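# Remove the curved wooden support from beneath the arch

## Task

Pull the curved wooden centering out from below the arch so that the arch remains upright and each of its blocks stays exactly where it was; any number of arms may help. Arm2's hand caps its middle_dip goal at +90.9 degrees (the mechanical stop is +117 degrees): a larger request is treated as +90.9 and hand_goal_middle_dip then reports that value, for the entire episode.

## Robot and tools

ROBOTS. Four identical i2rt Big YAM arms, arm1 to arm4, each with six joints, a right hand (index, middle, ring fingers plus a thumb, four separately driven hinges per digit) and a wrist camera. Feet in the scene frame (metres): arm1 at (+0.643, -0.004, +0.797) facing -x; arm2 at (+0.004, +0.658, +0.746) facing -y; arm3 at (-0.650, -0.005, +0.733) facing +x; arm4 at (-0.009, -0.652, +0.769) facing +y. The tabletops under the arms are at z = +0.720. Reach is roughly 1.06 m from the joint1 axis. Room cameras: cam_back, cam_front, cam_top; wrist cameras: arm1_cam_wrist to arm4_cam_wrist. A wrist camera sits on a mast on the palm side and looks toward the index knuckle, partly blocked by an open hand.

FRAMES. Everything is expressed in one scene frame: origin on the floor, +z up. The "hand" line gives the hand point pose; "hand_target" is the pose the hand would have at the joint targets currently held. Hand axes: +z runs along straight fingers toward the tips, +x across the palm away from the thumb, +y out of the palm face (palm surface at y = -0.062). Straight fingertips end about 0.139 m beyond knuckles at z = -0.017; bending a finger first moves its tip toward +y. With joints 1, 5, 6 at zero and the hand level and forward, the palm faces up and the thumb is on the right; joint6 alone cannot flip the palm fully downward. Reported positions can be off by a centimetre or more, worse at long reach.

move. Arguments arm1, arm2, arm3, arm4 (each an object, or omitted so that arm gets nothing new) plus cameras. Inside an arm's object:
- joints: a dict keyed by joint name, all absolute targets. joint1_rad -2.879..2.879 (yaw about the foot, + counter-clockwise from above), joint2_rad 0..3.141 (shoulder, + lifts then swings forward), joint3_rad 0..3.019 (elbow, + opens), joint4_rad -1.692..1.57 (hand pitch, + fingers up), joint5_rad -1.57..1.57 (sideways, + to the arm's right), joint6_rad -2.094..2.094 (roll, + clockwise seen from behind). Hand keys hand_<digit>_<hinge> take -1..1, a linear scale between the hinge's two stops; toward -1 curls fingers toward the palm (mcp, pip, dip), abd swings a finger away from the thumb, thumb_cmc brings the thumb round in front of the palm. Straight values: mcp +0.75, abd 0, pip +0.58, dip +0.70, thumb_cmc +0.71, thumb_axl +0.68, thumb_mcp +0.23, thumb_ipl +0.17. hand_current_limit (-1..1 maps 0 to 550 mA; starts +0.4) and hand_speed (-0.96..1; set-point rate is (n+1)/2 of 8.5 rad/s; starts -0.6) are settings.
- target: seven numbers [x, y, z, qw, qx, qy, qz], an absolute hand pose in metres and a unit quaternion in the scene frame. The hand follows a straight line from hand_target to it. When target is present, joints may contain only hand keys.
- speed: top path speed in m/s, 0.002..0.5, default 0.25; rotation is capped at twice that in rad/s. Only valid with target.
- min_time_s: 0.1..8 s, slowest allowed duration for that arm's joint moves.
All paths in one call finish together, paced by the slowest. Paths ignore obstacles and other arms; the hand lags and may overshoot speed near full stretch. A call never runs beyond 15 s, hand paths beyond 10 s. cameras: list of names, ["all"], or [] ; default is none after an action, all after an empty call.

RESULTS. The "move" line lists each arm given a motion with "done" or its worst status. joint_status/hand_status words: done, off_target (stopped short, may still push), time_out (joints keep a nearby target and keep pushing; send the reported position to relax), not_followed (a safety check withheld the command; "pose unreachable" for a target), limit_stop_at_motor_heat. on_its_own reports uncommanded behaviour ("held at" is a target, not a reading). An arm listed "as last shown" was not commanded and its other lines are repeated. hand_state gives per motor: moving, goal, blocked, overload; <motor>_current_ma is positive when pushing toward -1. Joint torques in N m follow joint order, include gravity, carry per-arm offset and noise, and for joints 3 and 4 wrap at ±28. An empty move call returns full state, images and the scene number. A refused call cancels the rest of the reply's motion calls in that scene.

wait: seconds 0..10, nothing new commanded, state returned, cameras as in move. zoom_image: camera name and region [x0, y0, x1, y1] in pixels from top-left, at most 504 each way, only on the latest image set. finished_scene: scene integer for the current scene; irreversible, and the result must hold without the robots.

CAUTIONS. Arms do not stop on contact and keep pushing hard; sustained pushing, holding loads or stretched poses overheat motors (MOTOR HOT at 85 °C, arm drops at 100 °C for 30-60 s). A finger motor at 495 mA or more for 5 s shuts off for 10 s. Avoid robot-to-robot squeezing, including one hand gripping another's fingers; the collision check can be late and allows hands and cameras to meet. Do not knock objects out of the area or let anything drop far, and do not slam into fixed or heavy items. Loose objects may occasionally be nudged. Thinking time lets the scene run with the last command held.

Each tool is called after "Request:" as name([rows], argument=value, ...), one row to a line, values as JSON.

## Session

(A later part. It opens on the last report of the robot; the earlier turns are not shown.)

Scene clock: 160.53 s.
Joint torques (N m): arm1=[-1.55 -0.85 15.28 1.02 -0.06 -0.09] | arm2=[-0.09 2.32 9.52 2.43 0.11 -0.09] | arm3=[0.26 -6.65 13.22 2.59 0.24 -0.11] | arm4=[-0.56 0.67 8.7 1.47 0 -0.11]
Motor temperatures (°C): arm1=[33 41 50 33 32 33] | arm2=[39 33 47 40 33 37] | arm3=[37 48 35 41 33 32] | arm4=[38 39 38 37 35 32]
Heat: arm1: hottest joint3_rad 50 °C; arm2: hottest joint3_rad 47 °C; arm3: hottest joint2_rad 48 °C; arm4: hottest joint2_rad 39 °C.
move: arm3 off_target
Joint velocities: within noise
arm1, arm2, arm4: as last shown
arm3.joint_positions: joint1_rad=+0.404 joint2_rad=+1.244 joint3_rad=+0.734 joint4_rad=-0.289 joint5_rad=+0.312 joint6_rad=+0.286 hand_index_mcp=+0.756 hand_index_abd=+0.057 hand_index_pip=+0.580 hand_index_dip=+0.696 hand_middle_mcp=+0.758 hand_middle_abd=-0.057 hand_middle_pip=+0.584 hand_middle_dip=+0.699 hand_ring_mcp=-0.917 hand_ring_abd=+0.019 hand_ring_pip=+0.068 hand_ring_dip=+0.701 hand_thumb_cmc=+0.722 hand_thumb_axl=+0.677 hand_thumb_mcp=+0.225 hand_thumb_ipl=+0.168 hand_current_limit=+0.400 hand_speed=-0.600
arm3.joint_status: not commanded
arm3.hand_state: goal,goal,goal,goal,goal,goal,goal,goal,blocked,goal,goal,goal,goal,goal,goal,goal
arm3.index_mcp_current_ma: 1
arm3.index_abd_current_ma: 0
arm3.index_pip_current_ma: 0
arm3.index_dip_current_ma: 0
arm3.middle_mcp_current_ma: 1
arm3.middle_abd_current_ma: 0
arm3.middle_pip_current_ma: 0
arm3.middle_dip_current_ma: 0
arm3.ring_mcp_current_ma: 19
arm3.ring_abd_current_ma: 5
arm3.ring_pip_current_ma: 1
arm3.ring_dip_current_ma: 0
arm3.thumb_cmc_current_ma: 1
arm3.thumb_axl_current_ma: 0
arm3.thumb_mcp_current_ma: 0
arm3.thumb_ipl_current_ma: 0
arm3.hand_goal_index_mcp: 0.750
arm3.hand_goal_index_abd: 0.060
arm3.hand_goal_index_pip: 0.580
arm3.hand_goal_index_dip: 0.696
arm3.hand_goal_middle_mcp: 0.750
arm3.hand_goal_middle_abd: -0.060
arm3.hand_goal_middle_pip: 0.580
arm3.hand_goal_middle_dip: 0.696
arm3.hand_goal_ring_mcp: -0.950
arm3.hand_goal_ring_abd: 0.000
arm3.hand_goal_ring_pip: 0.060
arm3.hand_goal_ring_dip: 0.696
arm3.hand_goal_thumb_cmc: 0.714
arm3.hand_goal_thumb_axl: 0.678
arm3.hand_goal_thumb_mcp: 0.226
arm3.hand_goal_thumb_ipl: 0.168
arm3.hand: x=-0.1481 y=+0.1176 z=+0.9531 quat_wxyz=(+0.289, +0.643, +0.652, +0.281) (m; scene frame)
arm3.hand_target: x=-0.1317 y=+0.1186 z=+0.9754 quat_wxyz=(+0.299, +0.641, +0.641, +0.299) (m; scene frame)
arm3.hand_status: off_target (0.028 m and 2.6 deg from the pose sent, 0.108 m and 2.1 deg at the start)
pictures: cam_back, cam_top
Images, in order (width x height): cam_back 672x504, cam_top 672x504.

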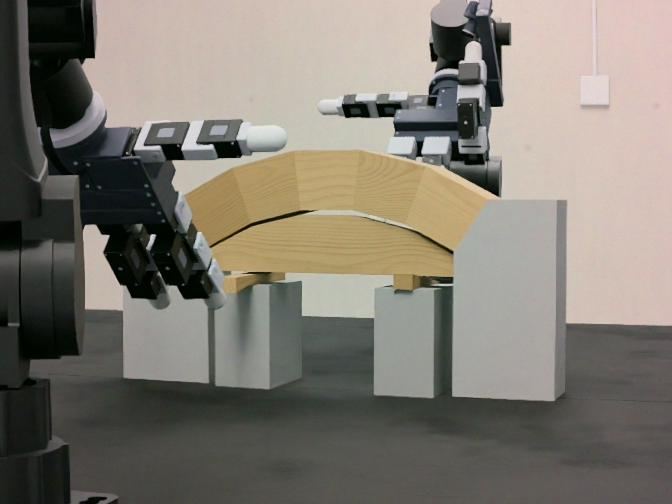

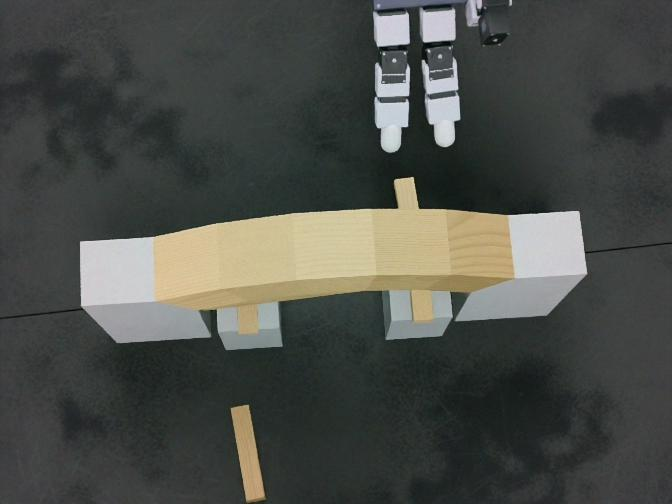

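Request:
move(arm3={"target": [-0.105, 0.107, 0.984, 0.2988, 0.6408, 0.6408, 0.2988], "speed": 0.12, "joints": {"hand_index_abd": 0.09, "hand_middle_abd": -0.09}}, cameras=["cam_top", "cam_back"])

Request:
zoom_image(camera="cam_back", region=[160, 200, 360, 320])

Request:
zoom_image(camera="cam_top", region=[340, 100, 490, 220])

Scene clock: 161.93 s.
Joint torques (N m): arm1=[-1.55 -0.44 15.24 1.18 -0.06 -0.09] | arm2=[-0.09 2.32 9.52 2.43 0.11 -0.09] | arm3=[1.2 -6.71 13.55 2.39 0.21 -0.1] | arm4=[-0.56 0.62 8.7 1.51 0 -0.11]
Motor temperatures (°C): arm1=[33 41 51 33 32 33] | arm2=[38 33 47 40 33 37] | arm3=[37 48 35 41 33 32] | arm4=[38 39 38 37 35 32]
Heat: arm1: hottest joint3_rad 51 °C; arm2: hottest joint3_rad 47 °C; arm3: hottest joint2_rad 48 °C; arm4: hottest joint2_rad 39 °C.
move: arm3 off_target
Joint velocities: within noise
arm1, arm2, arm4: as last shown
arm3.joint_positions: joint1_rad=+0.348 joint2_rad=+1.282 joint3_rad=+0.791 joint4_rad=-0.289 joint5_rad=+0.271 joint6_rad=+0.248 hand_index_mcp=+0.756 hand_index_abd=+0.086 hand_index_pip=+0.580 hand_index_dip=+0.696 hand_middle_mcp=+0.758 hand_middle_abd=-0.086 hand_middle_pip=+0.584 hand_middle_dip=+0.699 hand_ring_mcp=-0.917 hand_ring_abd=+0.019 hand_ring_pip=+0.068 hand_ring_dip=+0.701 hand_thumb_cmc=+0.722 hand_thumb_axl=+0.677 hand_thumb_mcp=+0.225 hand_thumb_ipl=+0.168 hand_current_limit=+0.400 hand_speed=-0.600
arm3.joint_status: all done
arm3.hand_state: goal,goal,goal,goal,goal,goal,goal,goal,blocked,goal,goal,goal,goal,goal,goal,goal
arm3.index_mcp_current_ma: 1
arm3.index_abd_current_ma: 0
arm3.index_pip_current_ma: 0
arm3.index_dip_current_ma: 0
arm3.middle_mcp_current_ma: 1
arm3.middle_abd_current_ma: 0
arm3.middle_pip_current_ma: 0
arm3.middle_dip_current_ma: 0
arm3.ring_mcp_current_ma: 19
arm3.ring_abd_current_ma: 5
arm3.ring_pip_current_ma: 1
arm3.ring_dip_current_ma: 0
arm3.thumb_cmc_current_ma: 1
arm3.thumb_axl_current_ma: 0
arm3.thumb_mcp_current_ma: 0
arm3.thumb_ipl_current_ma: 0
arm3.hand_goal_index_mcp: 0.750
arm3.hand_goal_index_abd: 0.090
arm3.hand_goal_index_pip: 0.580
arm3.hand_goal_index_dip: 0.696
arm3.hand_goal_middle_mcp: 0.750
arm3.hand_goal_middle_abd: -0.090
arm3.hand_goal_middle_pip: 0.580
arm3.hand_goal_middle_dip: 0.696
arm3.hand_goal_ring_mcp: -0.950
arm3.hand_goal_ring_abd: 0.000
arm3.hand_goal_ring_pip: 0.060
arm3.hand_goal_ring_dip: 0.696
arm3.hand_goal_thumb_cmc: 0.714
arm3.hand_goal_thumb_axl: 0.678
arm3.hand_goal_thumb_mcp: 0.226
arm3.hand_goal_thumb_ipl: 0.168
arm3.hand: x=-0.1225 y=+0.1061 z=+0.9635 quat_wxyz=(+0.290, +0.643, +0.649, +0.284) (m; scene frame)
arm3.hand_target: x=-0.1065 y=+0.1067 z=+0.9841 quat_wxyz=(+0.299, +0.641, +0.641, +0.299) (m; scene frame)
arm3.hand_status: off_target (0.027 m and 2.2 deg from the pose sent, 0.054 m and 2.7 deg at the start)
pictures: cam_back, cam_top
Images, in order (width x height): cam_back 672x504, cam_top 672x504.

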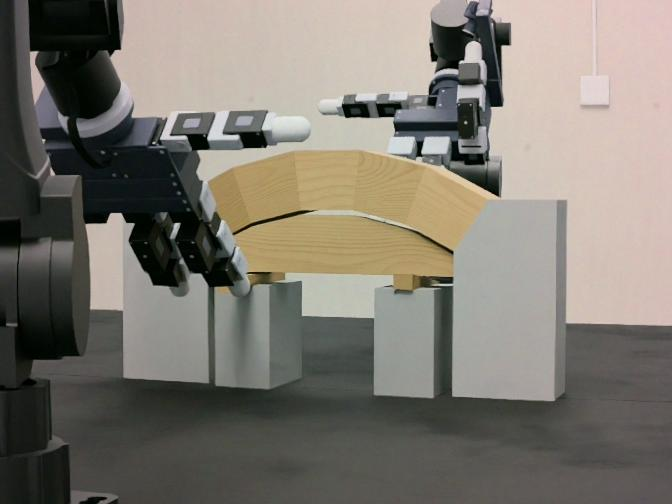

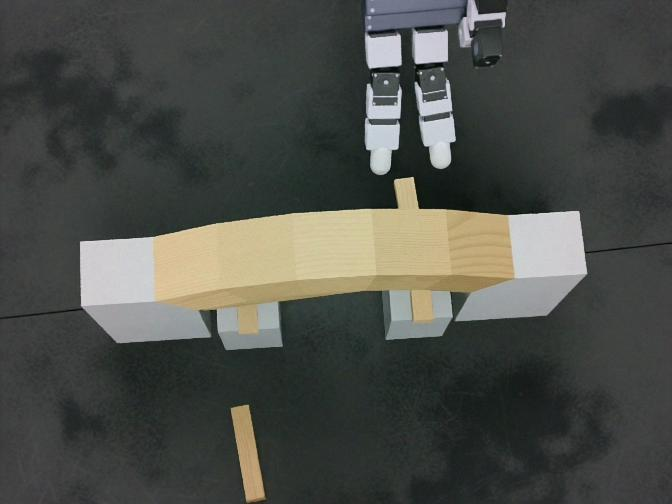

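Scaled by 2.520 from the camera's 672x504 image, which has a finer 960x720 frame.

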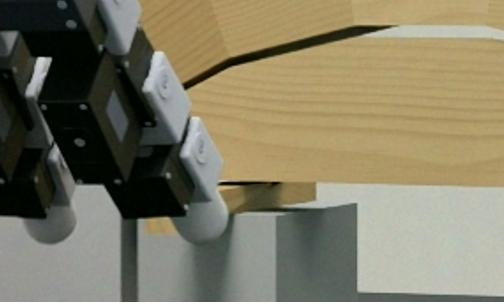

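Scaled by 3.360 from the camera's 672x504 image, which has a finer 960x720 frame.

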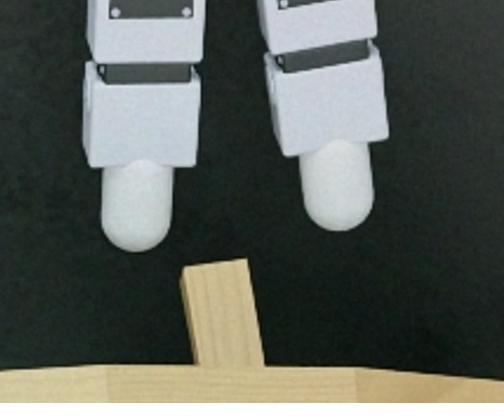

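Request:
move(arm3={"target": [-0.072, 0.104, 0.983, 0.2988, 0.6408, 0.6408, 0.2988], "speed": 0.1}, cameras=["cam_top", "cam_back"])

Request:
zoom_image(camera="cam_back", region=[160, 200, 360, 320])

Request:
zoom_image(camera="cam_top", region=[340, 100, 490, 220])

Scene clock: 163.13 s.
Joint torques (N m): arm1=[-1.44 -1.08 15.36 1.05 -0.05 -0.08] | arm2=[-0.09 2.26 9.54 2.41 0.11 -0.09] | arm3=[1.14 -7.53 13.38 2.74 0.16 -0.11] | arm4=[-0.56 0.62 8.7 1.52 0 -0.11]
Motor temperatures (°C): arm1=[33 41 51 33 32 33] | arm2=[38 33 47 40 33 37] | arm3=[37 48 36 41 33 32] | arm4=[38 39 38 37 35 32]
Heat: arm1: hottest joint3_rad 51 °C; arm2: hottest joint3_rad 47 °C; arm3: hottest joint2_rad 48 °C; arm4: hottest joint2_rad 39 °C.
move: arm3 off_target
Joint velocities: within noise
arm1, arm2, arm4: as last shown
arm3.joint_positions: joint1_rad=+0.313 joint2_rad=+1.362 joint3_rad=+0.863 joint4_rad=-0.281 joint5_rad=+0.245 joint6_rad=+0.223 hand_index_mcp=+0.756 hand_index_abd=+0.086 hand_index_pip=+0.580 hand_index_dip=+0.696 hand_middle_mcp=+0.758 hand_middle_abd=-0.086 hand_middle_pip=+0.584 hand_middle_dip=+0.699 hand_ring_mcp=-0.917 hand_ring_abd=+0.019 hand_ring_pip=+0.068 hand_ring_dip=+0.701 hand_thumb_cmc=+0.722 hand_thumb_axl=+0.677 hand_thumb_mcp=+0.225 hand_thumb_ipl=+0.168 hand_current_limit=+0.400 hand_speed=-0.600
arm3.joint_status: not commanded
arm3.hand_state: goal,goal,goal,goal,goal,goal,goal,goal,blocked,goal,goal,goal,goal,goal,goal,goal
arm3.index_mcp_current_ma: 1
arm3.index_abd_current_ma: 0
arm3.index_pip_current_ma: 0
arm3.index_dip_current_ma: 0
arm3.middle_mcp_current_ma: 1
arm3.middle_abd_current_ma: 0
arm3.middle_pip_current_ma: 0
arm3.middle_dip_current_ma: 0
arm3.ring_mcp_current_ma: 19
arm3.ring_abd_current_ma: 5
arm3.ring_pip_current_ma: 1
arm3.ring_dip_current_ma: 0
arm3.thumb_cmc_current_ma: 1
arm3.thumb_axl_current_ma: 0
arm3.thumb_mcp_current_ma: 0
arm3.thumb_ipl_current_ma: 0
arm3.hand_goal_index_mcp: 0.750
arm3.hand_goal_index_abd: 0.090
arm3.hand_goal_index_pip: 0.580
arm3.hand_goal_index_dip: 0.696
arm3.hand_goal_middle_mcp: 0.750
arm3.hand_goal_middle_abd: -0.090
arm3.hand_goal_middle_pip: 0.580
arm3.hand_goal_middle_dip: 0.696
arm3.hand_goal_ring_mcp: -0.950
arm3.hand_goal_ring_abd: 0.000
arm3.hand_goal_ring_pip: 0.060
arm3.hand_goal_ring_dip: 0.696
arm3.hand_goal_thumb_cmc: 0.714
arm3.hand_goal_thumb_axl: 0.678
arm3.hand_goal_thumb_mcp: 0.226
arm3.hand_goal_thumb_ipl: 0.168
arm3.hand: x=-0.0909 y=+0.1039 z=+0.9623 quat_wxyz=(+0.288, +0.644, +0.650, +0.282) (m; scene frame)
arm3.hand_target: x=-0.0736 y=+0.1036 z=+0.9832 quat_wxyz=(+0.299, +0.641, +0.641, +0.299) (m; scene frame)
arm3.hand_status: off_target (0.028 m and 2.6 deg from the pose sent, 0.054 m and 2.2 deg at the start)
pictures: cam_back, cam_top
Images, in order (width x height): cam_back 672x504, cam_top 672x504.

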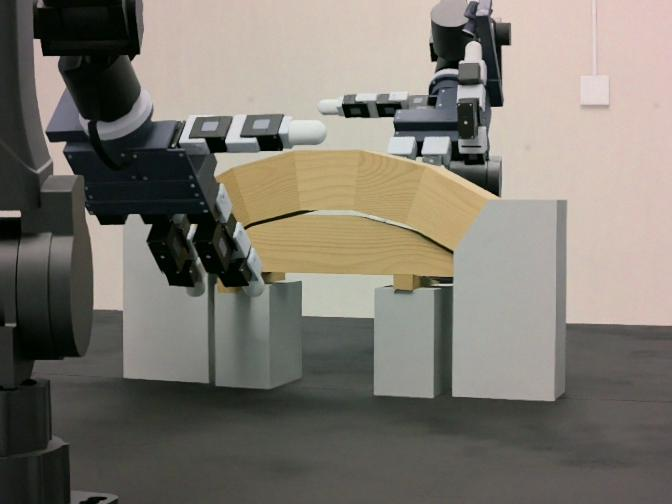

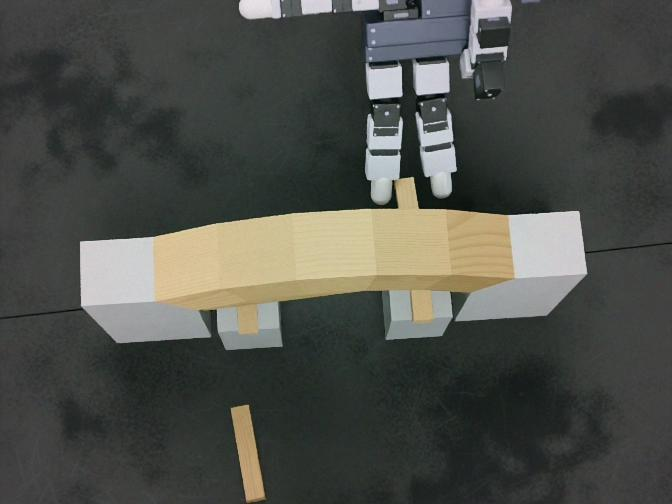

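Scaled by 2.520 from the camera's 672x504 image, which has a finer 960x720 frame.

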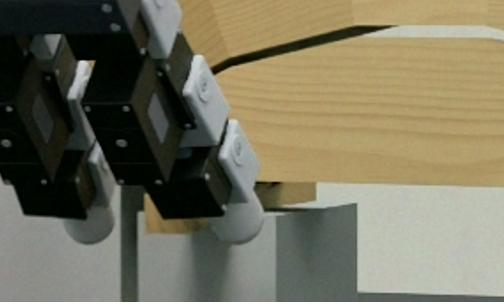

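Scaled by 3.360 from the camera's 672x504 image, which has a finer 960x720 frame.

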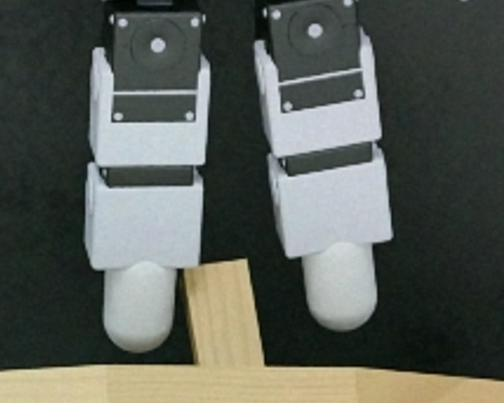

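Request:
move(arm3={"joints": {"hand_index_abd": -0.07, "hand_middle_abd": 0.20}}, cameras=["cam_top", "cam_back"])

Request:
zoom_image(camera="cam_back", region=[160, 200, 360, 320])

Request:
zoom_image(camera="cam_top", region=[340, 100, 490, 220])

Scene clock: 163.93 s.
Joint torques (N m): arm1=[-1.44 -1.32 15.36 1.06 -0.05 -0.09] | arm2=[-0.09 2.32 9.54 2.41 0.11 -0.09] | arm3=[0.03 -8.59 13.33 2.62 0.2 -0.1] | arm4=[-0.62 0.62 8.7 1.47 0 -0.11]
Motor temperatures (°C): arm1=[33 41 51 33 32 33] | arm2=[38 33 47 40 33 37] | arm3=[37 48 36 41 33 32] | arm4=[38 39 38 37 35 32]
Heat: arm1: hottest joint3_rad 51 °C; arm2: hottest joint3_rad 47 °C; arm3: hottest joint2_rad 48 °C; arm4: hottest joint2_rad 39 °C.
move: arm3 off_target
Joint velocities: within noise
arm1, arm2, arm4: as last shown
arm3.joint_positions: joint1_rad=+0.313 joint2_rad=+1.362 joint3_rad=+0.863 joint4_rad=-0.281 joint5_rad=+0.245 joint6_rad=+0.223 hand_index_mcp=+0.755 hand_index_abd=-0.010 hand_index_pip=+0.580 hand_index_dip=+0.696 hand_middle_mcp=+0.759 hand_middle_abd=+0.063 hand_middle_pip=+0.584 hand_middle_dip=+0.699 hand_ring_mcp=-0.917 hand_ring_abd=+0.019 hand_ring_pip=+0.068 hand_ring_dip=+0.701 hand_thumb_cmc=+0.722 hand_thumb_axl=+0.677 hand_thumb_mcp=+0.225 hand_thumb_ipl=+0.168 hand_current_limit=+0.400 hand_speed=-0.600
arm3.joint_status: hand_index_abd off_target (ended at -0.010, target -0.070); hand_middle_abd off_target (ended at +0.063, target +0.200)
arm3.hand_state: goal,blocked,goal,goal,goal,blocked,goal,goal,blocked,goal,goal,goal,goal,goal,goal,goal
arm3.index_mcp_current_ma: 1
arm3.index_abd_current_ma: 41
arm3.index_pip_current_ma: 0
arm3.index_dip_current_ma: 0
arm3.middle_mcp_current_ma: 2
arm3.middle_abd_current_ma: -212
arm3.middle_pip_current_ma: 0
arm3.middle_dip_current_ma: 0
arm3.ring_mcp_current_ma: 19
arm3.ring_abd_current_ma: 5
arm3.ring_pip_current_ma: 1
arm3.ring_dip_current_ma: 0
arm3.thumb_cmc_current_ma: 1
arm3.thumb_axl_current_ma: 0
arm3.thumb_mcp_current_ma: 0
arm3.thumb_ipl_current_ma: 0
arm3.hand_goal_index_mcp: 0.750
arm3.hand_goal_index_abd: -0.070
arm3.hand_goal_index_pip: 0.580
arm3.hand_goal_index_dip: 0.696
arm3.hand_goal_middle_mcp: 0.750
arm3.hand_goal_middle_abd: 0.200
arm3.hand_goal_middle_pip: 0.580
arm3.hand_goal_middle_dip: 0.696
arm3.hand_goal_ring_mcp: -0.950
arm3.hand_goal_ring_abd: 0.000
arm3.hand_goal_ring_pip: 0.060
arm3.hand_goal_ring_dip: 0.696
arm3.hand_goal_thumb_cmc: 0.714
arm3.hand_goal_thumb_axl: 0.678
arm3.hand_goal_thumb_mcp: 0.226
arm3.hand_goal_thumb_ipl: 0.168
arm3.hand: x=-0.0909 y=+0.1040 z=+0.9623 quat_wxyz=(+0.288, +0.644, +0.651, +0.282) (m; scene frame)
arm3.hand_target: x=-0.0737 y=+0.1036 z=+0.9832 quat_wxyz=(+0.299, +0.641, +0.641, +0.299) (m; scene frame)
arm3.hand_status: not commanded
pictures: cam_back, cam_top
Images, in order (width x height): cam_back 672x504, cam_top 672x504.

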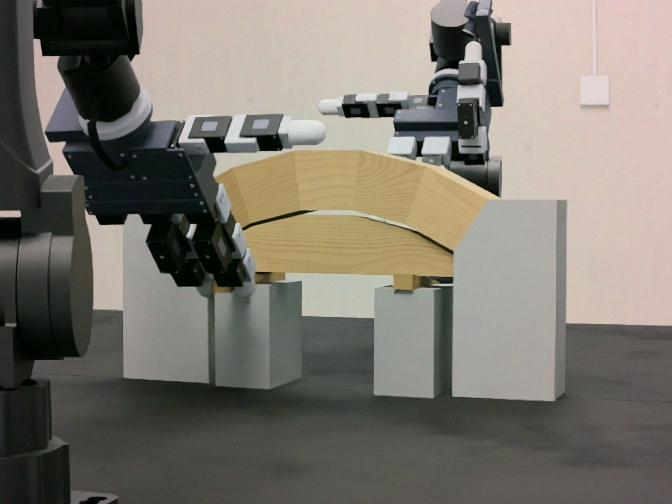

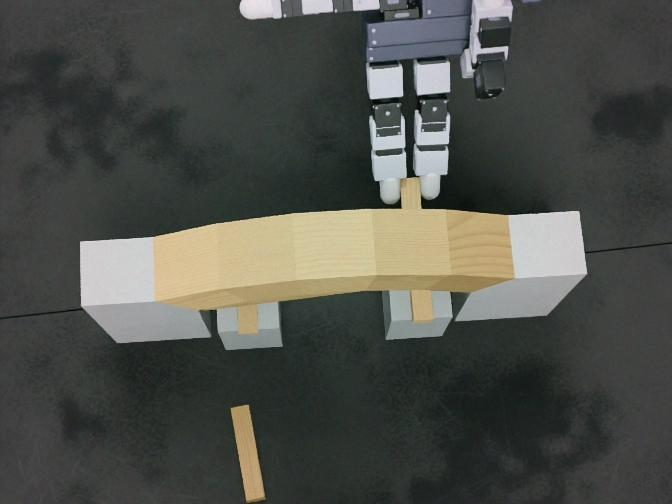

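Scaled by 2.520 from the camera's 672x504 image, which has a finer 960x720 frame.

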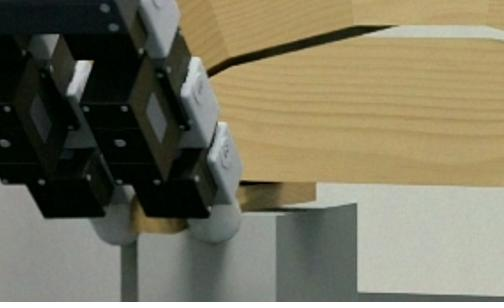

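Scaled by 3.360 from the camera's 672x504 image, which has a finer 960x720 frame.

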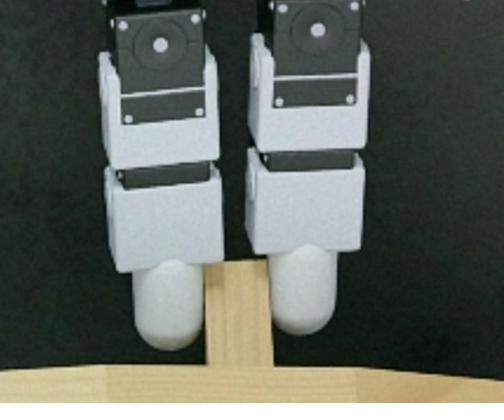

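Request:
move(arm3={"joints": {"hand_index_abd": -0.16, "hand_middle_abd": 0.22}}, cameras=["cam_back","cam_top"])

Scene clock: 165.33 s.
Joint torques (N m): arm1=[-1.08 -0.62 15.25 1.1 -0.06 -0.1] | arm2=[-0.03 2.32 9.54 2.41 0.11 -0.1] | arm3=[0.26 -8.82 13.37 2.67 0.15 -0.05] | arm4=[-0.5 0.56 8.7 1.5 0.01 -0.12]
Motor temperatures (°C): arm1=[33 41 51 33 32 33] | arm2=[38 33 47 40 33 37] | arm3=[37 48 36 41 33 32] | arm4=[38 39 38 37 35 32]
Heat: arm1: hottest joint3_rad 51 °C; arm2: hottest joint3_rad 47 °C; arm3: hottest joint2_rad 48 °C; arm4: hottest joint2_rad 39 °C.
move: arm3 off_target
Joint velocities: within noise
arm1, arm2, arm4: as last shown
arm3.joint_positions: joint1_rad=+0.313 joint2_rad=+1.362 joint3_rad=+0.863 joint4_rad=-0.281 joint5_rad=+0.245 joint6_rad=+0.223 hand_index_mcp=+0.755 hand_index_abd=-0.013 hand_index_pip=+0.580 hand_index_dip=+0.696 hand_middle_mcp=+0.759 hand_middle_abd=+0.065 hand_middle_pip=+0.584 hand_middle_dip=+0.699 hand_ring_mcp=-0.917 hand_ring_abd=+0.019 hand_ring_pip=+0.068 hand_ring_dip=+0.701 hand_thumb_cmc=+0.722 hand_thumb_axl=+0.677 hand_thumb_mcp=+0.225 hand_thumb_ipl=+0.168 hand_current_limit=+0.400 hand_speed=-0.600
arm3.joint_status: hand_index_abd off_target (ended at -0.013, target -0.160); hand_middle_abd off_target (ended at +0.065, target +0.220)
arm3.hand_state: goal,blocked,goal,goal,goal,blocked,goal,goal,blocked,goal,goal,goal,goal,goal,goal,goal
arm3.index_mcp_current_ma: 1
arm3.index_abd_current_ma: 245
arm3.index_pip_current_ma: 0
arm3.index_dip_current_ma: 0
arm3.middle_mcp_current_ma: 2
arm3.middle_abd_current_ma: -269
arm3.middle_pip_current_ma: 0
arm3.middle_dip_current_ma: 0
arm3.ring_mcp_current_ma: 19
arm3.ring_abd_current_ma: 5
arm3.ring_pip_current_ma: 1
arm3.ring_dip_current_ma: 0
arm3.thumb_cmc_current_ma: 1
arm3.thumb_axl_current_ma: 0
arm3.thumb_mcp_current_ma: 0
arm3.thumb_ipl_current_ma: 0
arm3.hand_goal_index_mcp: 0.750
arm3.hand_goal_index_abd: -0.160
arm3.hand_goal_index_pip: 0.580
arm3.hand_goal_index_dip: 0.696
arm3.hand_goal_middle_mcp: 0.750
arm3.hand_goal_middle_abd: 0.220
arm3.hand_goal_middle_pip: 0.580
arm3.hand_goal_middle_dip: 0.696
arm3.hand_goal_ring_mcp: -0.950
arm3.hand_goal_ring_abd: 0.000
arm3.hand_goal_ring_pip: 0.060
arm3.hand_goal_ring_dip: 0.696
arm3.hand_goal_thumb_cmc: 0.714
arm3.hand_goal_thumb_axl: 0.678
arm3.hand_goal_thumb_mcp: 0.226
arm3.hand_goal_thumb_ipl: 0.168
arm3.hand: x=-0.0909 y=+0.1040 z=+0.9623 quat_wxyz=(+0.288, +0.644, +0.651, +0.282) (m; scene frame)
arm3.hand_target: x=-0.0737 y=+0.1036 z=+0.9832 quat_wxyz=(+0.299, +0.641, +0.641, +0.299) (m; scene frame)
arm3.hand_status: not commanded
pictures: cam_back, cam_top
Images, in order (width x height): cam_back 672x504, cam_top 672x504.

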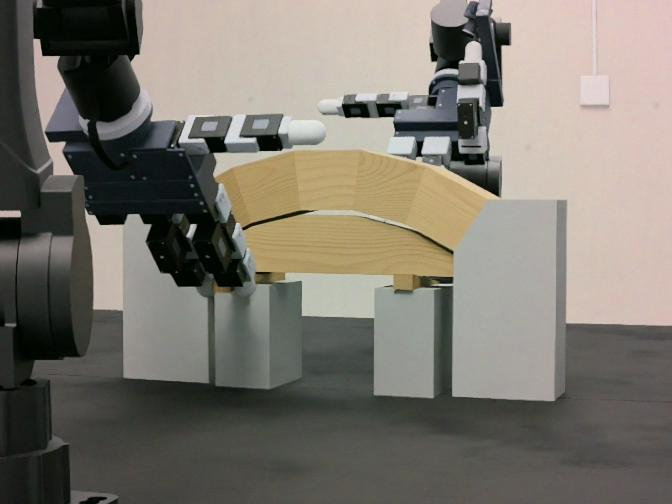

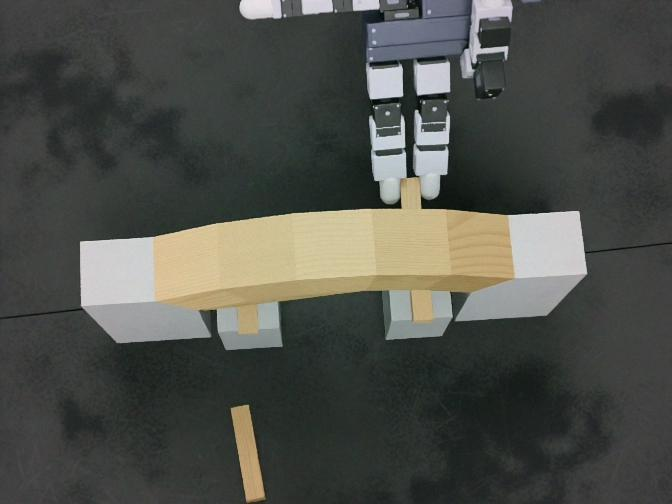

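Request:
move(arm3={"target": [-0.100, 0.1036, 0.990, 0.2988, 0.6408, 0.6408, 0.2988], "speed": 0.1}, cameras=["cam_back","cam_top"])

Request:
move(arm3={"target": [-0.125, 0.1036, 0.995, 0.2988, 0.6408, 0.6408, 0.2988], "speed": 0.1}, cameras=["cam_back","cam_top"])

Scene clock: 166.40 s.
Joint torques (N m): arm1=[-1.14 -1.14 15.34 1.11 -0.04 -0.08] | arm2=[-0.03 2.32 9.52 2.4 0.11 -0.09] | arm3=[2.43 -10.99 9.54 2 0.5 0.07] | arm4=[-0.62 0.62 8.7 1.48 0 -0.11]
Motor temperatures (°C): arm1=[33 41 52 33 32 33] | arm2=[38 33 47 40 33 37] | arm3=[37 48 36 41 33 32] | arm4=[38 39 38 37 35 32]
Heat: arm1: hottest joint3_rad 52 °C; arm2: hottest joint3_rad 47 °C; arm3: hottest joint2_rad 48 °C; arm4: hottest joint2_rad 39 °C.
move: arm3 done
Joint velocities: within noise
arm1: as last shown
arm2.joint_positions: joint1_rad=+0.026 joint2_rad=+0.643 joint3_rad=+1.411 joint4_rad=-1.287 joint5_rad=+0.093 joint6_rad=+1.162 hand_index_mcp=+0.755 hand_index_abd=+0.000 hand_index_pip=+0.577 hand_index_dip=+0.696 hand_middle_mcp=+0.755 hand_middle_abd=+0.000 hand_middle_pip=+0.577 hand_middle_dip=+0.696 hand_ring_mcp=+0.755 hand_ring_abd=+0.000 hand_ring_pip=+0.577 hand_ring_dip=+0.696 hand_thumb_cmc=+0.715 hand_thumb_axl=+0.677 hand_thumb_mcp=+0.226 hand_thumb_ipl=+0.168 hand_current_limit=+0.400 hand_speed=-0.600
arm2.joint_status: not commanded
arm2.hand_state: goal,goal,goal,goal,goal,goal,goal,goal,goal,goal,goal,goal,goal,goal,goal,goal
arm2.index_mcp_current_ma: 0
arm2.index_abd_current_ma: 0
arm2.index_pip_current_ma: 0
arm2.index_dip_current_ma: 0
arm2.middle_mcp_current_ma: 0
arm2.middle_abd_current_ma: 0
arm2.middle_pip_current_ma: 0
arm2.middle_dip_current_ma: 0
arm2.ring_mcp_current_ma: 0
arm2.ring_abd_current_ma: 0
arm2.ring_pip_current_ma: 0
arm2.ring_dip_current_ma: 0
arm2.thumb_cmc_current_ma: 0
arm2.thumb_axl_current_ma: 0
arm2.thumb_mcp_current_ma: 0
arm2.thumb_ipl_current_ma: 0
arm2.hand_goal_index_mcp: 0.754
arm2.hand_goal_index_abd: 0.000
arm2.hand_goal_index_pip: 0.576
arm2.hand_goal_index_dip: 0.696
arm2.hand_goal_middle_mcp: 0.754
arm2.hand_goal_middle_abd: 0.000
arm2.hand_goal_middle_pip: 0.576
arm2.hand_goal_middle_dip: 0.696
arm2.hand_goal_ring_mcp: 0.754
arm2.hand_goal_ring_abd: 0.000
arm2.hand_goal_ring_pip: 0.576
arm2.hand_goal_ring_dip: 0.696
arm2.hand_goal_thumb_cmc: 0.714
arm2.hand_goal_thumb_axl: 0.678
arm2.hand_goal_thumb_mcp: 0.226
arm2.hand_goal_thumb_ipl: 0.168
arm2.hand: x=-0.1014 y=+0.4106 z=+1.3164 quat_wxyz=(+0.442, +0.708, -0.495, +0.241) (m; scene frame)
arm2.hand_target: x=-0.1015 y=+0.4137 z=+1.3285 quat_wxyz=(+0.451, +0.702, -0.492, +0.248) (m; scene frame)
arm2.hand_status: not commanded
arm3.joint_positions: joint1_rad=+0.313 joint2_rad=+1.322 joint3_rad=+0.863 joint4_rad=-0.289 joint5_rad=+0.251 joint6_rad=+0.225 hand_index_mcp=+0.762 hand_index_abd=-0.013 hand_index_pip=+0.584 hand_index_dip=+0.697 hand_middle_mcp=+0.770 hand_middle_abd=+0.065 hand_middle_pip=+0.590 hand_middle_dip=+0.700 hand_ring_mcp=-0.917 hand_ring_abd=+0.019 hand_ring_pip=+0.068 hand_ring_dip=+0.701 hand_thumb_cmc=+0.722 hand_thumb_axl=+0.677 hand_thumb_mcp=+0.225 hand_thumb_ipl=+0.168 hand_current_limit=+0.400 hand_speed=-0.600
arm3.joint_status: not commanded
arm3.hand_state: goal,blocked,goal,goal,goal,blocked,goal,goal,blocked,goal,goal,goal,goal,goal,goal,goal
arm3.index_mcp_current_ma: 3
arm3.index_abd_current_ma: 245
arm3.index_pip_current_ma: 0
arm3.index_dip_current_ma: 0
arm3.middle_mcp_current_ma: 7
arm3.middle_abd_current_ma: -269
arm3.middle_pip_current_ma: 2
arm3.middle_dip_current_ma: 0
arm3.ring_mcp_current_ma: 19
arm3.ring_abd_current_ma: 5
arm3.ring_pip_current_ma: 1
arm3.ring_dip_current_ma: 0
arm3.thumb_cmc_current_ma: 1
arm3.thumb_axl_current_ma: 0
arm3.thumb_mcp_current_ma: 0
arm3.thumb_ipl_current_ma: 0
arm3.hand_goal_index_mcp: 0.750
arm3.hand_goal_index_abd: -0.160
arm3.hand_goal_index_pip: 0.580
arm3.hand_goal_index_dip: 0.696
arm3.hand_goal_middle_mcp: 0.750
arm3.hand_goal_middle_abd: 0.220
arm3.hand_goal_middle_pip: 0.580
arm3.hand_goal_middle_dip: 0.696
arm3.hand_goal_ring_mcp: -0.950
arm3.hand_goal_ring_abd: 0.000
arm3.hand_goal_ring_pip: 0.060
arm3.hand_goal_ring_dip: 0.696
arm3.hand_goal_thumb_cmc: 0.714
arm3.hand_goal_thumb_axl: 0.678
arm3.hand_goal_thumb_mcp: 0.226
arm3.hand_goal_thumb_ipl: 0.168
arm3.hand: x=-0.0959 y=+0.1012 z=+0.9823 quat_wxyz=(+0.296, +0.642, +0.643, +0.294) (m; scene frame)
arm3.hand_target: x=-0.0999 y=+0.1035 z=+0.9900 quat_wxyz=(+0.299, +0.641, +0.641, +0.299) (m; scene frame)
arm3.hand_status: done (0.009 m and 0.7 deg from the pose sent, 0.029 m and 2.6 deg at the start)
arm4.joint_positions: joint1_rad=+0.002 joint2_rad=+0.640 joint3_rad=+1.352 joint4_rad=-1.260 joint5_rad=-0.057 joint6_rad=+1.182 hand_index_mcp=+0.754 hand_index_abd=+0.000 hand_index_pip=+0.577 hand_index_dip=+0.696 hand_middle_mcp=+0.754 hand_middle_abd=+0.000 hand_middle_pip=+0.577 hand_middle_dip=+0.696 hand_ring_mcp=+0.754 hand_ring_abd=+0.000 hand_ring_pip=+0.577 hand_ring_dip=+0.696 hand_thumb_cmc=+0.714 hand_thumb_axl=+0.677 hand_thumb_mcp=+0.226 hand_thumb_ipl=+0.168 hand_current_limit=+0.400 hand_speed=-0.600
arm4.joint_status: not commanded
arm4.hand_state: goal,goal,goal,goal,goal,goal,goal,goal,goal,goal,goal,goal,goal,goal,goal,goal
arm4.index_mcp_current_ma: 0
arm4.index_abd_current_ma: 0
arm4.index_pip_current_ma: 0
arm4.index_dip_current_ma: 0
arm4.middle_mcp_current_ma: 0
arm4.middle_abd_current_ma: 0
arm4.middle_pip_current_ma: 0
arm4.middle_dip_current_ma: 0
arm4.ring_mcp_current_ma: 0
arm4.ring_abd_current_ma: 0
arm4.ring_pip_current_ma: 0
arm4.ring_dip_current_ma: 0
arm4.thumb_cmc_current_ma: 0
arm4.thumb_axl_current_ma: 0
arm4.thumb_mcp_current_ma: 0
arm4.thumb_ipl_current_ma: 0
arm4.hand_goal_index_mcp: 0.754
arm4.hand_goal_index_abd: 0.000
arm4.hand_goal_index_pip: 0.576
arm4.hand_goal_index_dip: 0.696
arm4.hand_goal_middle_mcp: 0.754
arm4.hand_goal_middle_abd: 0.000
arm4.hand_goal_middle_pip: 0.576
arm4.hand_goal_middle_dip: 0.696
arm4.hand_goal_ring_mcp: 0.754
arm4.hand_goal_ring_abd: 0.000
arm4.hand_goal_ring_pip: 0.576
arm4.hand_goal_ring_dip: 0.696
arm4.hand_goal_thumb_cmc: 0.714
arm4.hand_goal_thumb_axl: 0.678
arm4.hand_goal_thumb_mcp: 0.226
arm4.hand_goal_thumb_ipl: 0.168
arm4.hand: x=+0.0525 y=-0.3823 z=+1.3097 quat_wxyz=(-0.296, +0.459, +0.741, +0.392) (m; scene frame)
arm4.hand_target: x=+0.0524 y=-0.3847 z=+1.3217 quat_wxyz=(-0.302, +0.455, +0.736, +0.401) (m; scene frame)
arm4.hand_status: not commanded
pictures: cam_back, cam_top
Images, in order (width x height): cam_back 672x504, cam_top 672x504.

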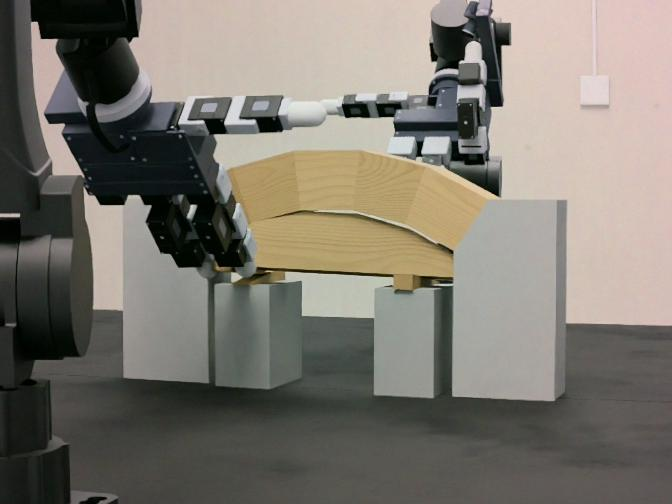

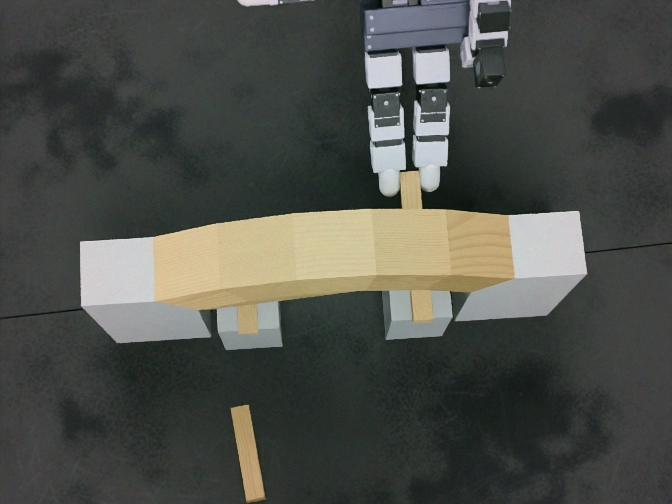

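Scene clock: 167.57 s.
Joint torques (N m): arm1=[-1.38 -0.56 15.24 1.1 -0.05 -0.09] | arm2=[-0.09 2.32 9.52 2.41 0.11 -0.1] | arm3=[1.9 -7.94 9.16 1.68 0.3 0.03] | arm4=[-0.56 0.62 8.72 1.5 0 -0.12]
Motor temperatures (°C): arm1=[33 41 52 33 32 33] | arm2=[38 33 47 40 33 37] | arm3=[37 48 36 41 33 32] | arm4=[38 39 38 37 35 32]
Heat: arm1: hottest joint3_rad 52 °C; arm2: hottest joint3_rad 47 °C; arm3: hottest joint2_rad 48 °C; arm4: hottest joint2_rad 39 °C.
move: arm3 done
Joint velocities: within noise
arm1, arm2, arm4: as last shown
arm3.joint_positions: joint1_rad=+0.332 joint2_rad=+1.239 joint3_rad=+0.821 joint4_rad=-0.316 joint5_rad=+0.273 joint6_rad=+0.240 hand_index_mcp=+0.755 hand_index_abd=-0.013 hand_index_pip=+0.581 hand_index_dip=+0.697 hand_middle_mcp=+0.770 hand_middle_abd=+0.066 hand_middle_pip=+0.590 hand_middle_dip=+0.700 hand_ring_mcp=-0.917 hand_ring_abd=+0.019 hand_ring_pip=+0.068 hand_ring_dip=+0.701 hand_thumb_cmc=+0.722 hand_thumb_axl=+0.677 hand_thumb_mcp=+0.225 hand_thumb_ipl=+0.168 hand_current_limit=+0.400 hand_speed=-0.600
arm3.joint_status: not commanded
arm3.hand_state: goal,blocked,goal,goal,goal,blocked,goal,goal,blocked,goal,goal,goal,goal,goal,goal,goal
arm3.index_mcp_current_ma: 0
arm3.index_abd_current_ma: 243
arm3.index_pip_current_ma: 0
arm3.index_dip_current_ma: 0
arm3.middle_mcp_current_ma: 7
arm3.middle_abd_current_ma: -267
arm3.middle_pip_current_ma: 2
arm3.middle_dip_current_ma: 0
arm3.ring_mcp_current_ma: 19
arm3.ring_abd_current_ma: 5
arm3.ring_pip_current_ma: 1
arm3.ring_dip_current_ma: 0
arm3.thumb_cmc_current_ma: 1
arm3.thumb_axl_current_ma: 0
arm3.thumb_mcp_current_ma: 0
arm3.thumb_ipl_current_ma: 0
arm3.hand_goal_index_mcp: 0.750
arm3.hand_goal_index_abd: -0.160
arm3.hand_goal_index_pip: 0.580
arm3.hand_goal_index_dip: 0.696
arm3.hand_goal_middle_mcp: 0.750
arm3.hand_goal_middle_abd: 0.220
arm3.hand_goal_middle_pip: 0.580
arm3.hand_goal_middle_dip: 0.696
arm3.hand_goal_ring_mcp: -0.950
arm3.hand_goal_ring_abd: 0.000
arm3.hand_goal_ring_pip: 0.060
arm3.hand_goal_ring_dip: 0.696
arm3.hand_goal_thumb_cmc: 0.714
arm3.hand_goal_thumb_axl: 0.678
arm3.hand_goal_thumb_mcp: 0.226
arm3.hand_goal_thumb_ipl: 0.168
arm3.hand: x=-0.1206 y=+0.0986 z=+0.9970 quat_wxyz=(+0.303, +0.642, +0.638, +0.300) (m; scene frame)
arm3.hand_target: x=-0.1249 y=+0.1034 z=+0.9950 quat_wxyz=(+0.299, +0.641, +0.641, +0.299) (m; scene frame)
arm3.hand_status: done (0.007 m and 0.6 deg from the pose sent, 0.032 m and 0.7 deg at the start)
pictures: cam_back, cam_top
Images, in order (width x height): cam_back 672x504, cam_top 672x504.

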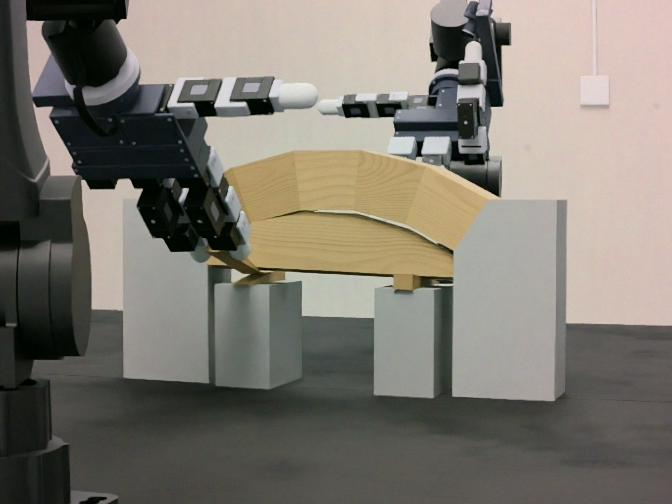

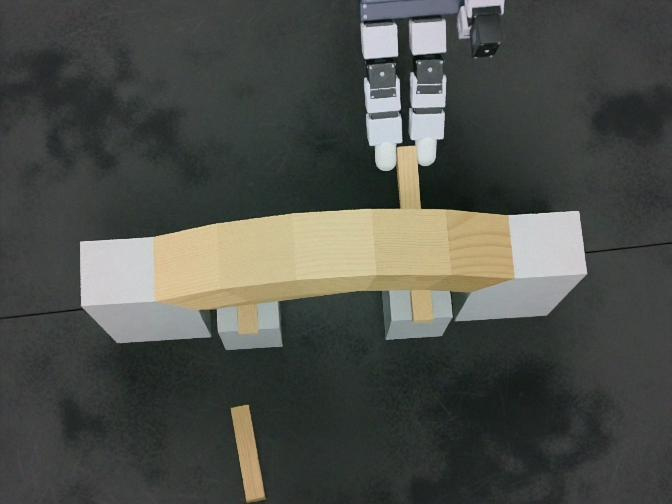

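Request:
move(arm3={"target": [-0.15, 0.1066, 0.968, 0.2988, 0.6408, 0.6408, 0.2988], "speed": 0.1}, cameras=["cam_back","cam_top"])

Request:
zoom_image(camera="cam_back", region=[160, 120, 460, 320])

Scene clock: 168.90 s.
Joint torques (N m): arm1=[-1.38 -0.5 15.32 0.98 -0.05 -0.08] | arm2=[-0.09 2.26 9.52 2.41 0.11 -0.09] | arm3=[1.38 -8.47 8.99 2.85 0.36 0.05] | arm4=[-0.5 0.56 8.68 1.48 0 -0.11]
Motor temperatures (°C): arm1=[33 41 52 33 32 33] | arm2=[38 33 47 40 33 37] | arm3=[37 48 36 41 33 32] | arm4=[38 39 38 37 35 32]
Heat: arm1: hottest joint3_rad 52 °C; arm2: hottest joint3_rad 47 °C; arm3: hottest joint2_rad 48 °C; arm4: hottest joint2_rad 39 °C.
move: arm3 done
Joint velocities: within noise
arm1.joint_positions: joint1_rad=+0.147 joint2_rad=+0.557 joint3_rad=+0.461 joint4_rad=-0.665 joint5_rad=+0.083 joint6_rad=+0.078 hand_index_mcp=+0.754 hand_index_abd=+0.086 hand_index_pip=+0.579 hand_index_dip=+0.694 hand_middle_mcp=+0.755 hand_middle_abd=-0.088 hand_middle_pip=+0.579 hand_middle_dip=+0.695 hand_ring_mcp=-0.910 hand_ring_abd=+0.019 hand_ring_pip=+0.069 hand_ring_dip=+0.700 hand_thumb_cmc=+0.723 hand_thumb_axl=+0.677 hand_thumb_mcp=+0.225 hand_thumb_ipl=+0.168 hand_current_limit=+0.400 hand_speed=-0.600
arm1.joint_status: not commanded
arm1.hand_state: goal,goal,goal,goal,goal,goal,goal,goal,blocked,goal,goal,goal,goal,goal,goal,goal
arm1.index_mcp_current_ma: 0
arm1.index_abd_current_ma: 0
arm1.index_pip_current_ma: 0
arm1.index_dip_current_ma: 0
arm1.middle_mcp_current_ma: 0
arm1.middle_abd_current_ma: 0
arm1.middle_pip_current_ma: 0
arm1.middle_dip_current_ma: 0
arm1.ring_mcp_current_ma: 29
arm1.ring_abd_current_ma: 5
arm1.ring_pip_current_ma: 1
arm1.ring_dip_current_ma: 0
arm1.thumb_cmc_current_ma: 1
arm1.thumb_axl_current_ma: 0
arm1.thumb_mcp_current_ma: 0
arm1.thumb_ipl_current_ma: 0
arm1.hand_goal_index_mcp: 0.750
arm1.hand_goal_index_abd: 0.090
arm1.hand_goal_index_pip: 0.580
arm1.hand_goal_index_dip: 0.696
arm1.hand_goal_middle_mcp: 0.750
arm1.hand_goal_middle_abd: -0.090
arm1.hand_goal_middle_pip: 0.580
arm1.hand_goal_middle_dip: 0.696
arm1.hand_goal_ring_mcp: -0.950
arm1.hand_goal_ring_abd: 0.000
arm1.hand_goal_ring_pip: 0.060
arm1.hand_goal_ring_dip: 0.696
arm1.hand_goal_thumb_cmc: 0.714
arm1.hand_goal_thumb_axl: 0.678
arm1.hand_goal_thumb_mcp: 0.226
arm1.hand_goal_thumb_ipl: 0.168
arm1.hand: x=+0.2882 y=-0.0005 z=+1.0390 quat_wxyz=(-0.277, -0.650, +0.650, +0.280) (m; scene frame)
arm1.hand_target: x=+0.2821 y=+0.0001 z=+1.0794 quat_wxyz=(-0.299, -0.641, +0.641, +0.299) (m; scene frame)
arm1.hand_status: not commanded
arm2, arm4: as last shown
arm3.joint_positions: joint1_rad=+0.368 joint2_rad=+1.213 joint3_rad=+0.723 joint4_rad=-0.276 joint5_rad=+0.299 joint6_rad=+0.265 hand_index_mcp=+0.751 hand_index_abd=-0.014 hand_index_pip=+0.579 hand_index_dip=+0.696 hand_middle_mcp=+0.770 hand_middle_abd=+0.066 hand_middle_pip=+0.590 hand_middle_dip=+0.700 hand_ring_mcp=-0.917 hand_ring_abd=+0.019 hand_ring_pip=+0.068 hand_ring_dip=+0.701 hand_thumb_cmc=+0.722 hand_thumb_axl=+0.677 hand_thumb_mcp=+0.225 hand_thumb_ipl=+0.168 hand_current_limit=+0.400 hand_speed=-0.600
arm3.joint_status: not commanded
arm3.hand_state: goal,blocked,goal,goal,goal,blocked,goal,goal,blocked,goal,goal,goal,goal,goal,goal,goal
arm3.index_mcp_current_ma: 0
arm3.index_abd_current_ma: 240
arm3.index_pip_current_ma: 0
arm3.index_dip_current_ma: 0
arm3.middle_mcp_current_ma: 7
arm3.middle_abd_current_ma: -267
arm3.middle_pip_current_ma: 2
arm3.middle_dip_current_ma: 0
arm3.ring_mcp_current_ma: 19
arm3.ring_abd_current_ma: 5
arm3.ring_pip_current_ma: 1
arm3.ring_dip_current_ma: 0
arm3.thumb_cmc_current_ma: 1
arm3.thumb_axl_current_ma: 0
arm3.thumb_mcp_current_ma: 0
arm3.thumb_ipl_current_ma: 0
arm3.hand_goal_index_mcp: 0.750
arm3.hand_goal_index_abd: -0.160
arm3.hand_goal_index_pip: 0.580
arm3.hand_goal_index_dip: 0.696
arm3.hand_goal_middle_mcp: 0.750
arm3.hand_goal_middle_abd: 0.220
arm3.hand_goal_middle_pip: 0.580
arm3.hand_goal_middle_dip: 0.696
arm3.hand_goal_ring_mcp: -0.950
arm3.hand_goal_ring_abd: 0.000
arm3.hand_goal_ring_pip: 0.060
arm3.hand_goal_ring_dip: 0.696
arm3.hand_goal_thumb_cmc: 0.714
arm3.hand_goal_thumb_axl: 0.678
arm3.hand_goal_thumb_mcp: 0.226
arm3.hand_goal_thumb_ipl: 0.168
arm3.hand: x=-0.1480 y=+0.1016 z=+0.9640 quat_wxyz=(+0.298, +0.644, +0.643, +0.289) (m; scene frame)
arm3.hand_target: x=-0.1500 y=+0.1066 z=+0.9680 quat_wxyz=(+0.299, +0.641, +0.641, +0.299) (m; scene frame)
arm3.hand_status: done (0.007 m and 1.2 deg from the pose sent, 0.042 m and 0.6 deg at the start)
pictures: cam_back, cam_top
Images, in order (width x height): cam_back 672x504, cam_top 672x504.

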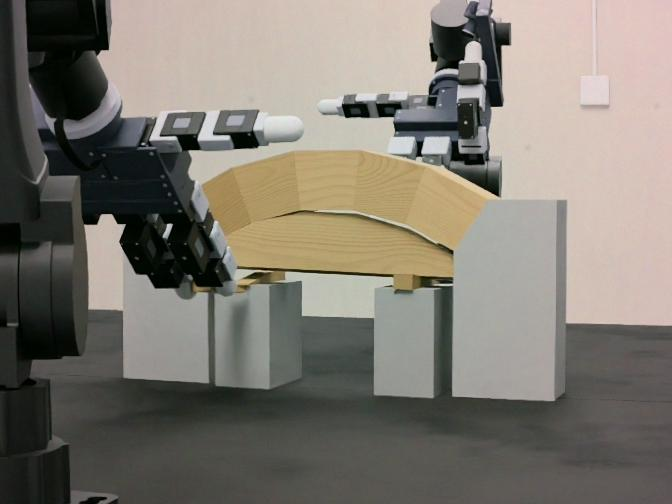

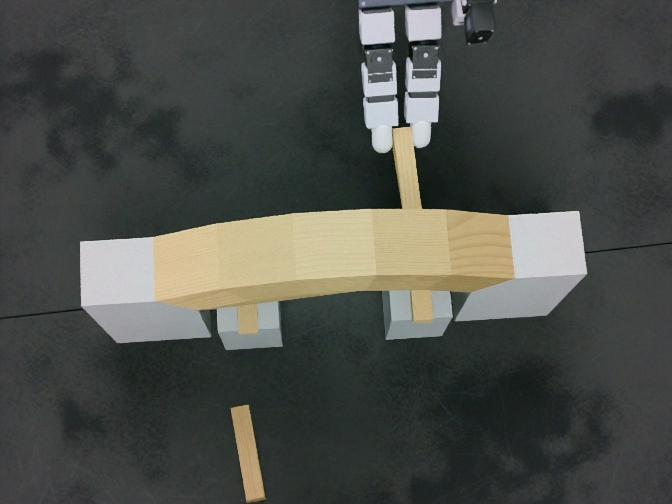

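Scaled by 1.680 from the camera's 672x504 image, which has a finer 960x720 frame.

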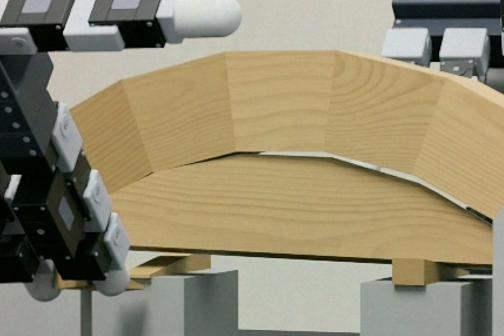

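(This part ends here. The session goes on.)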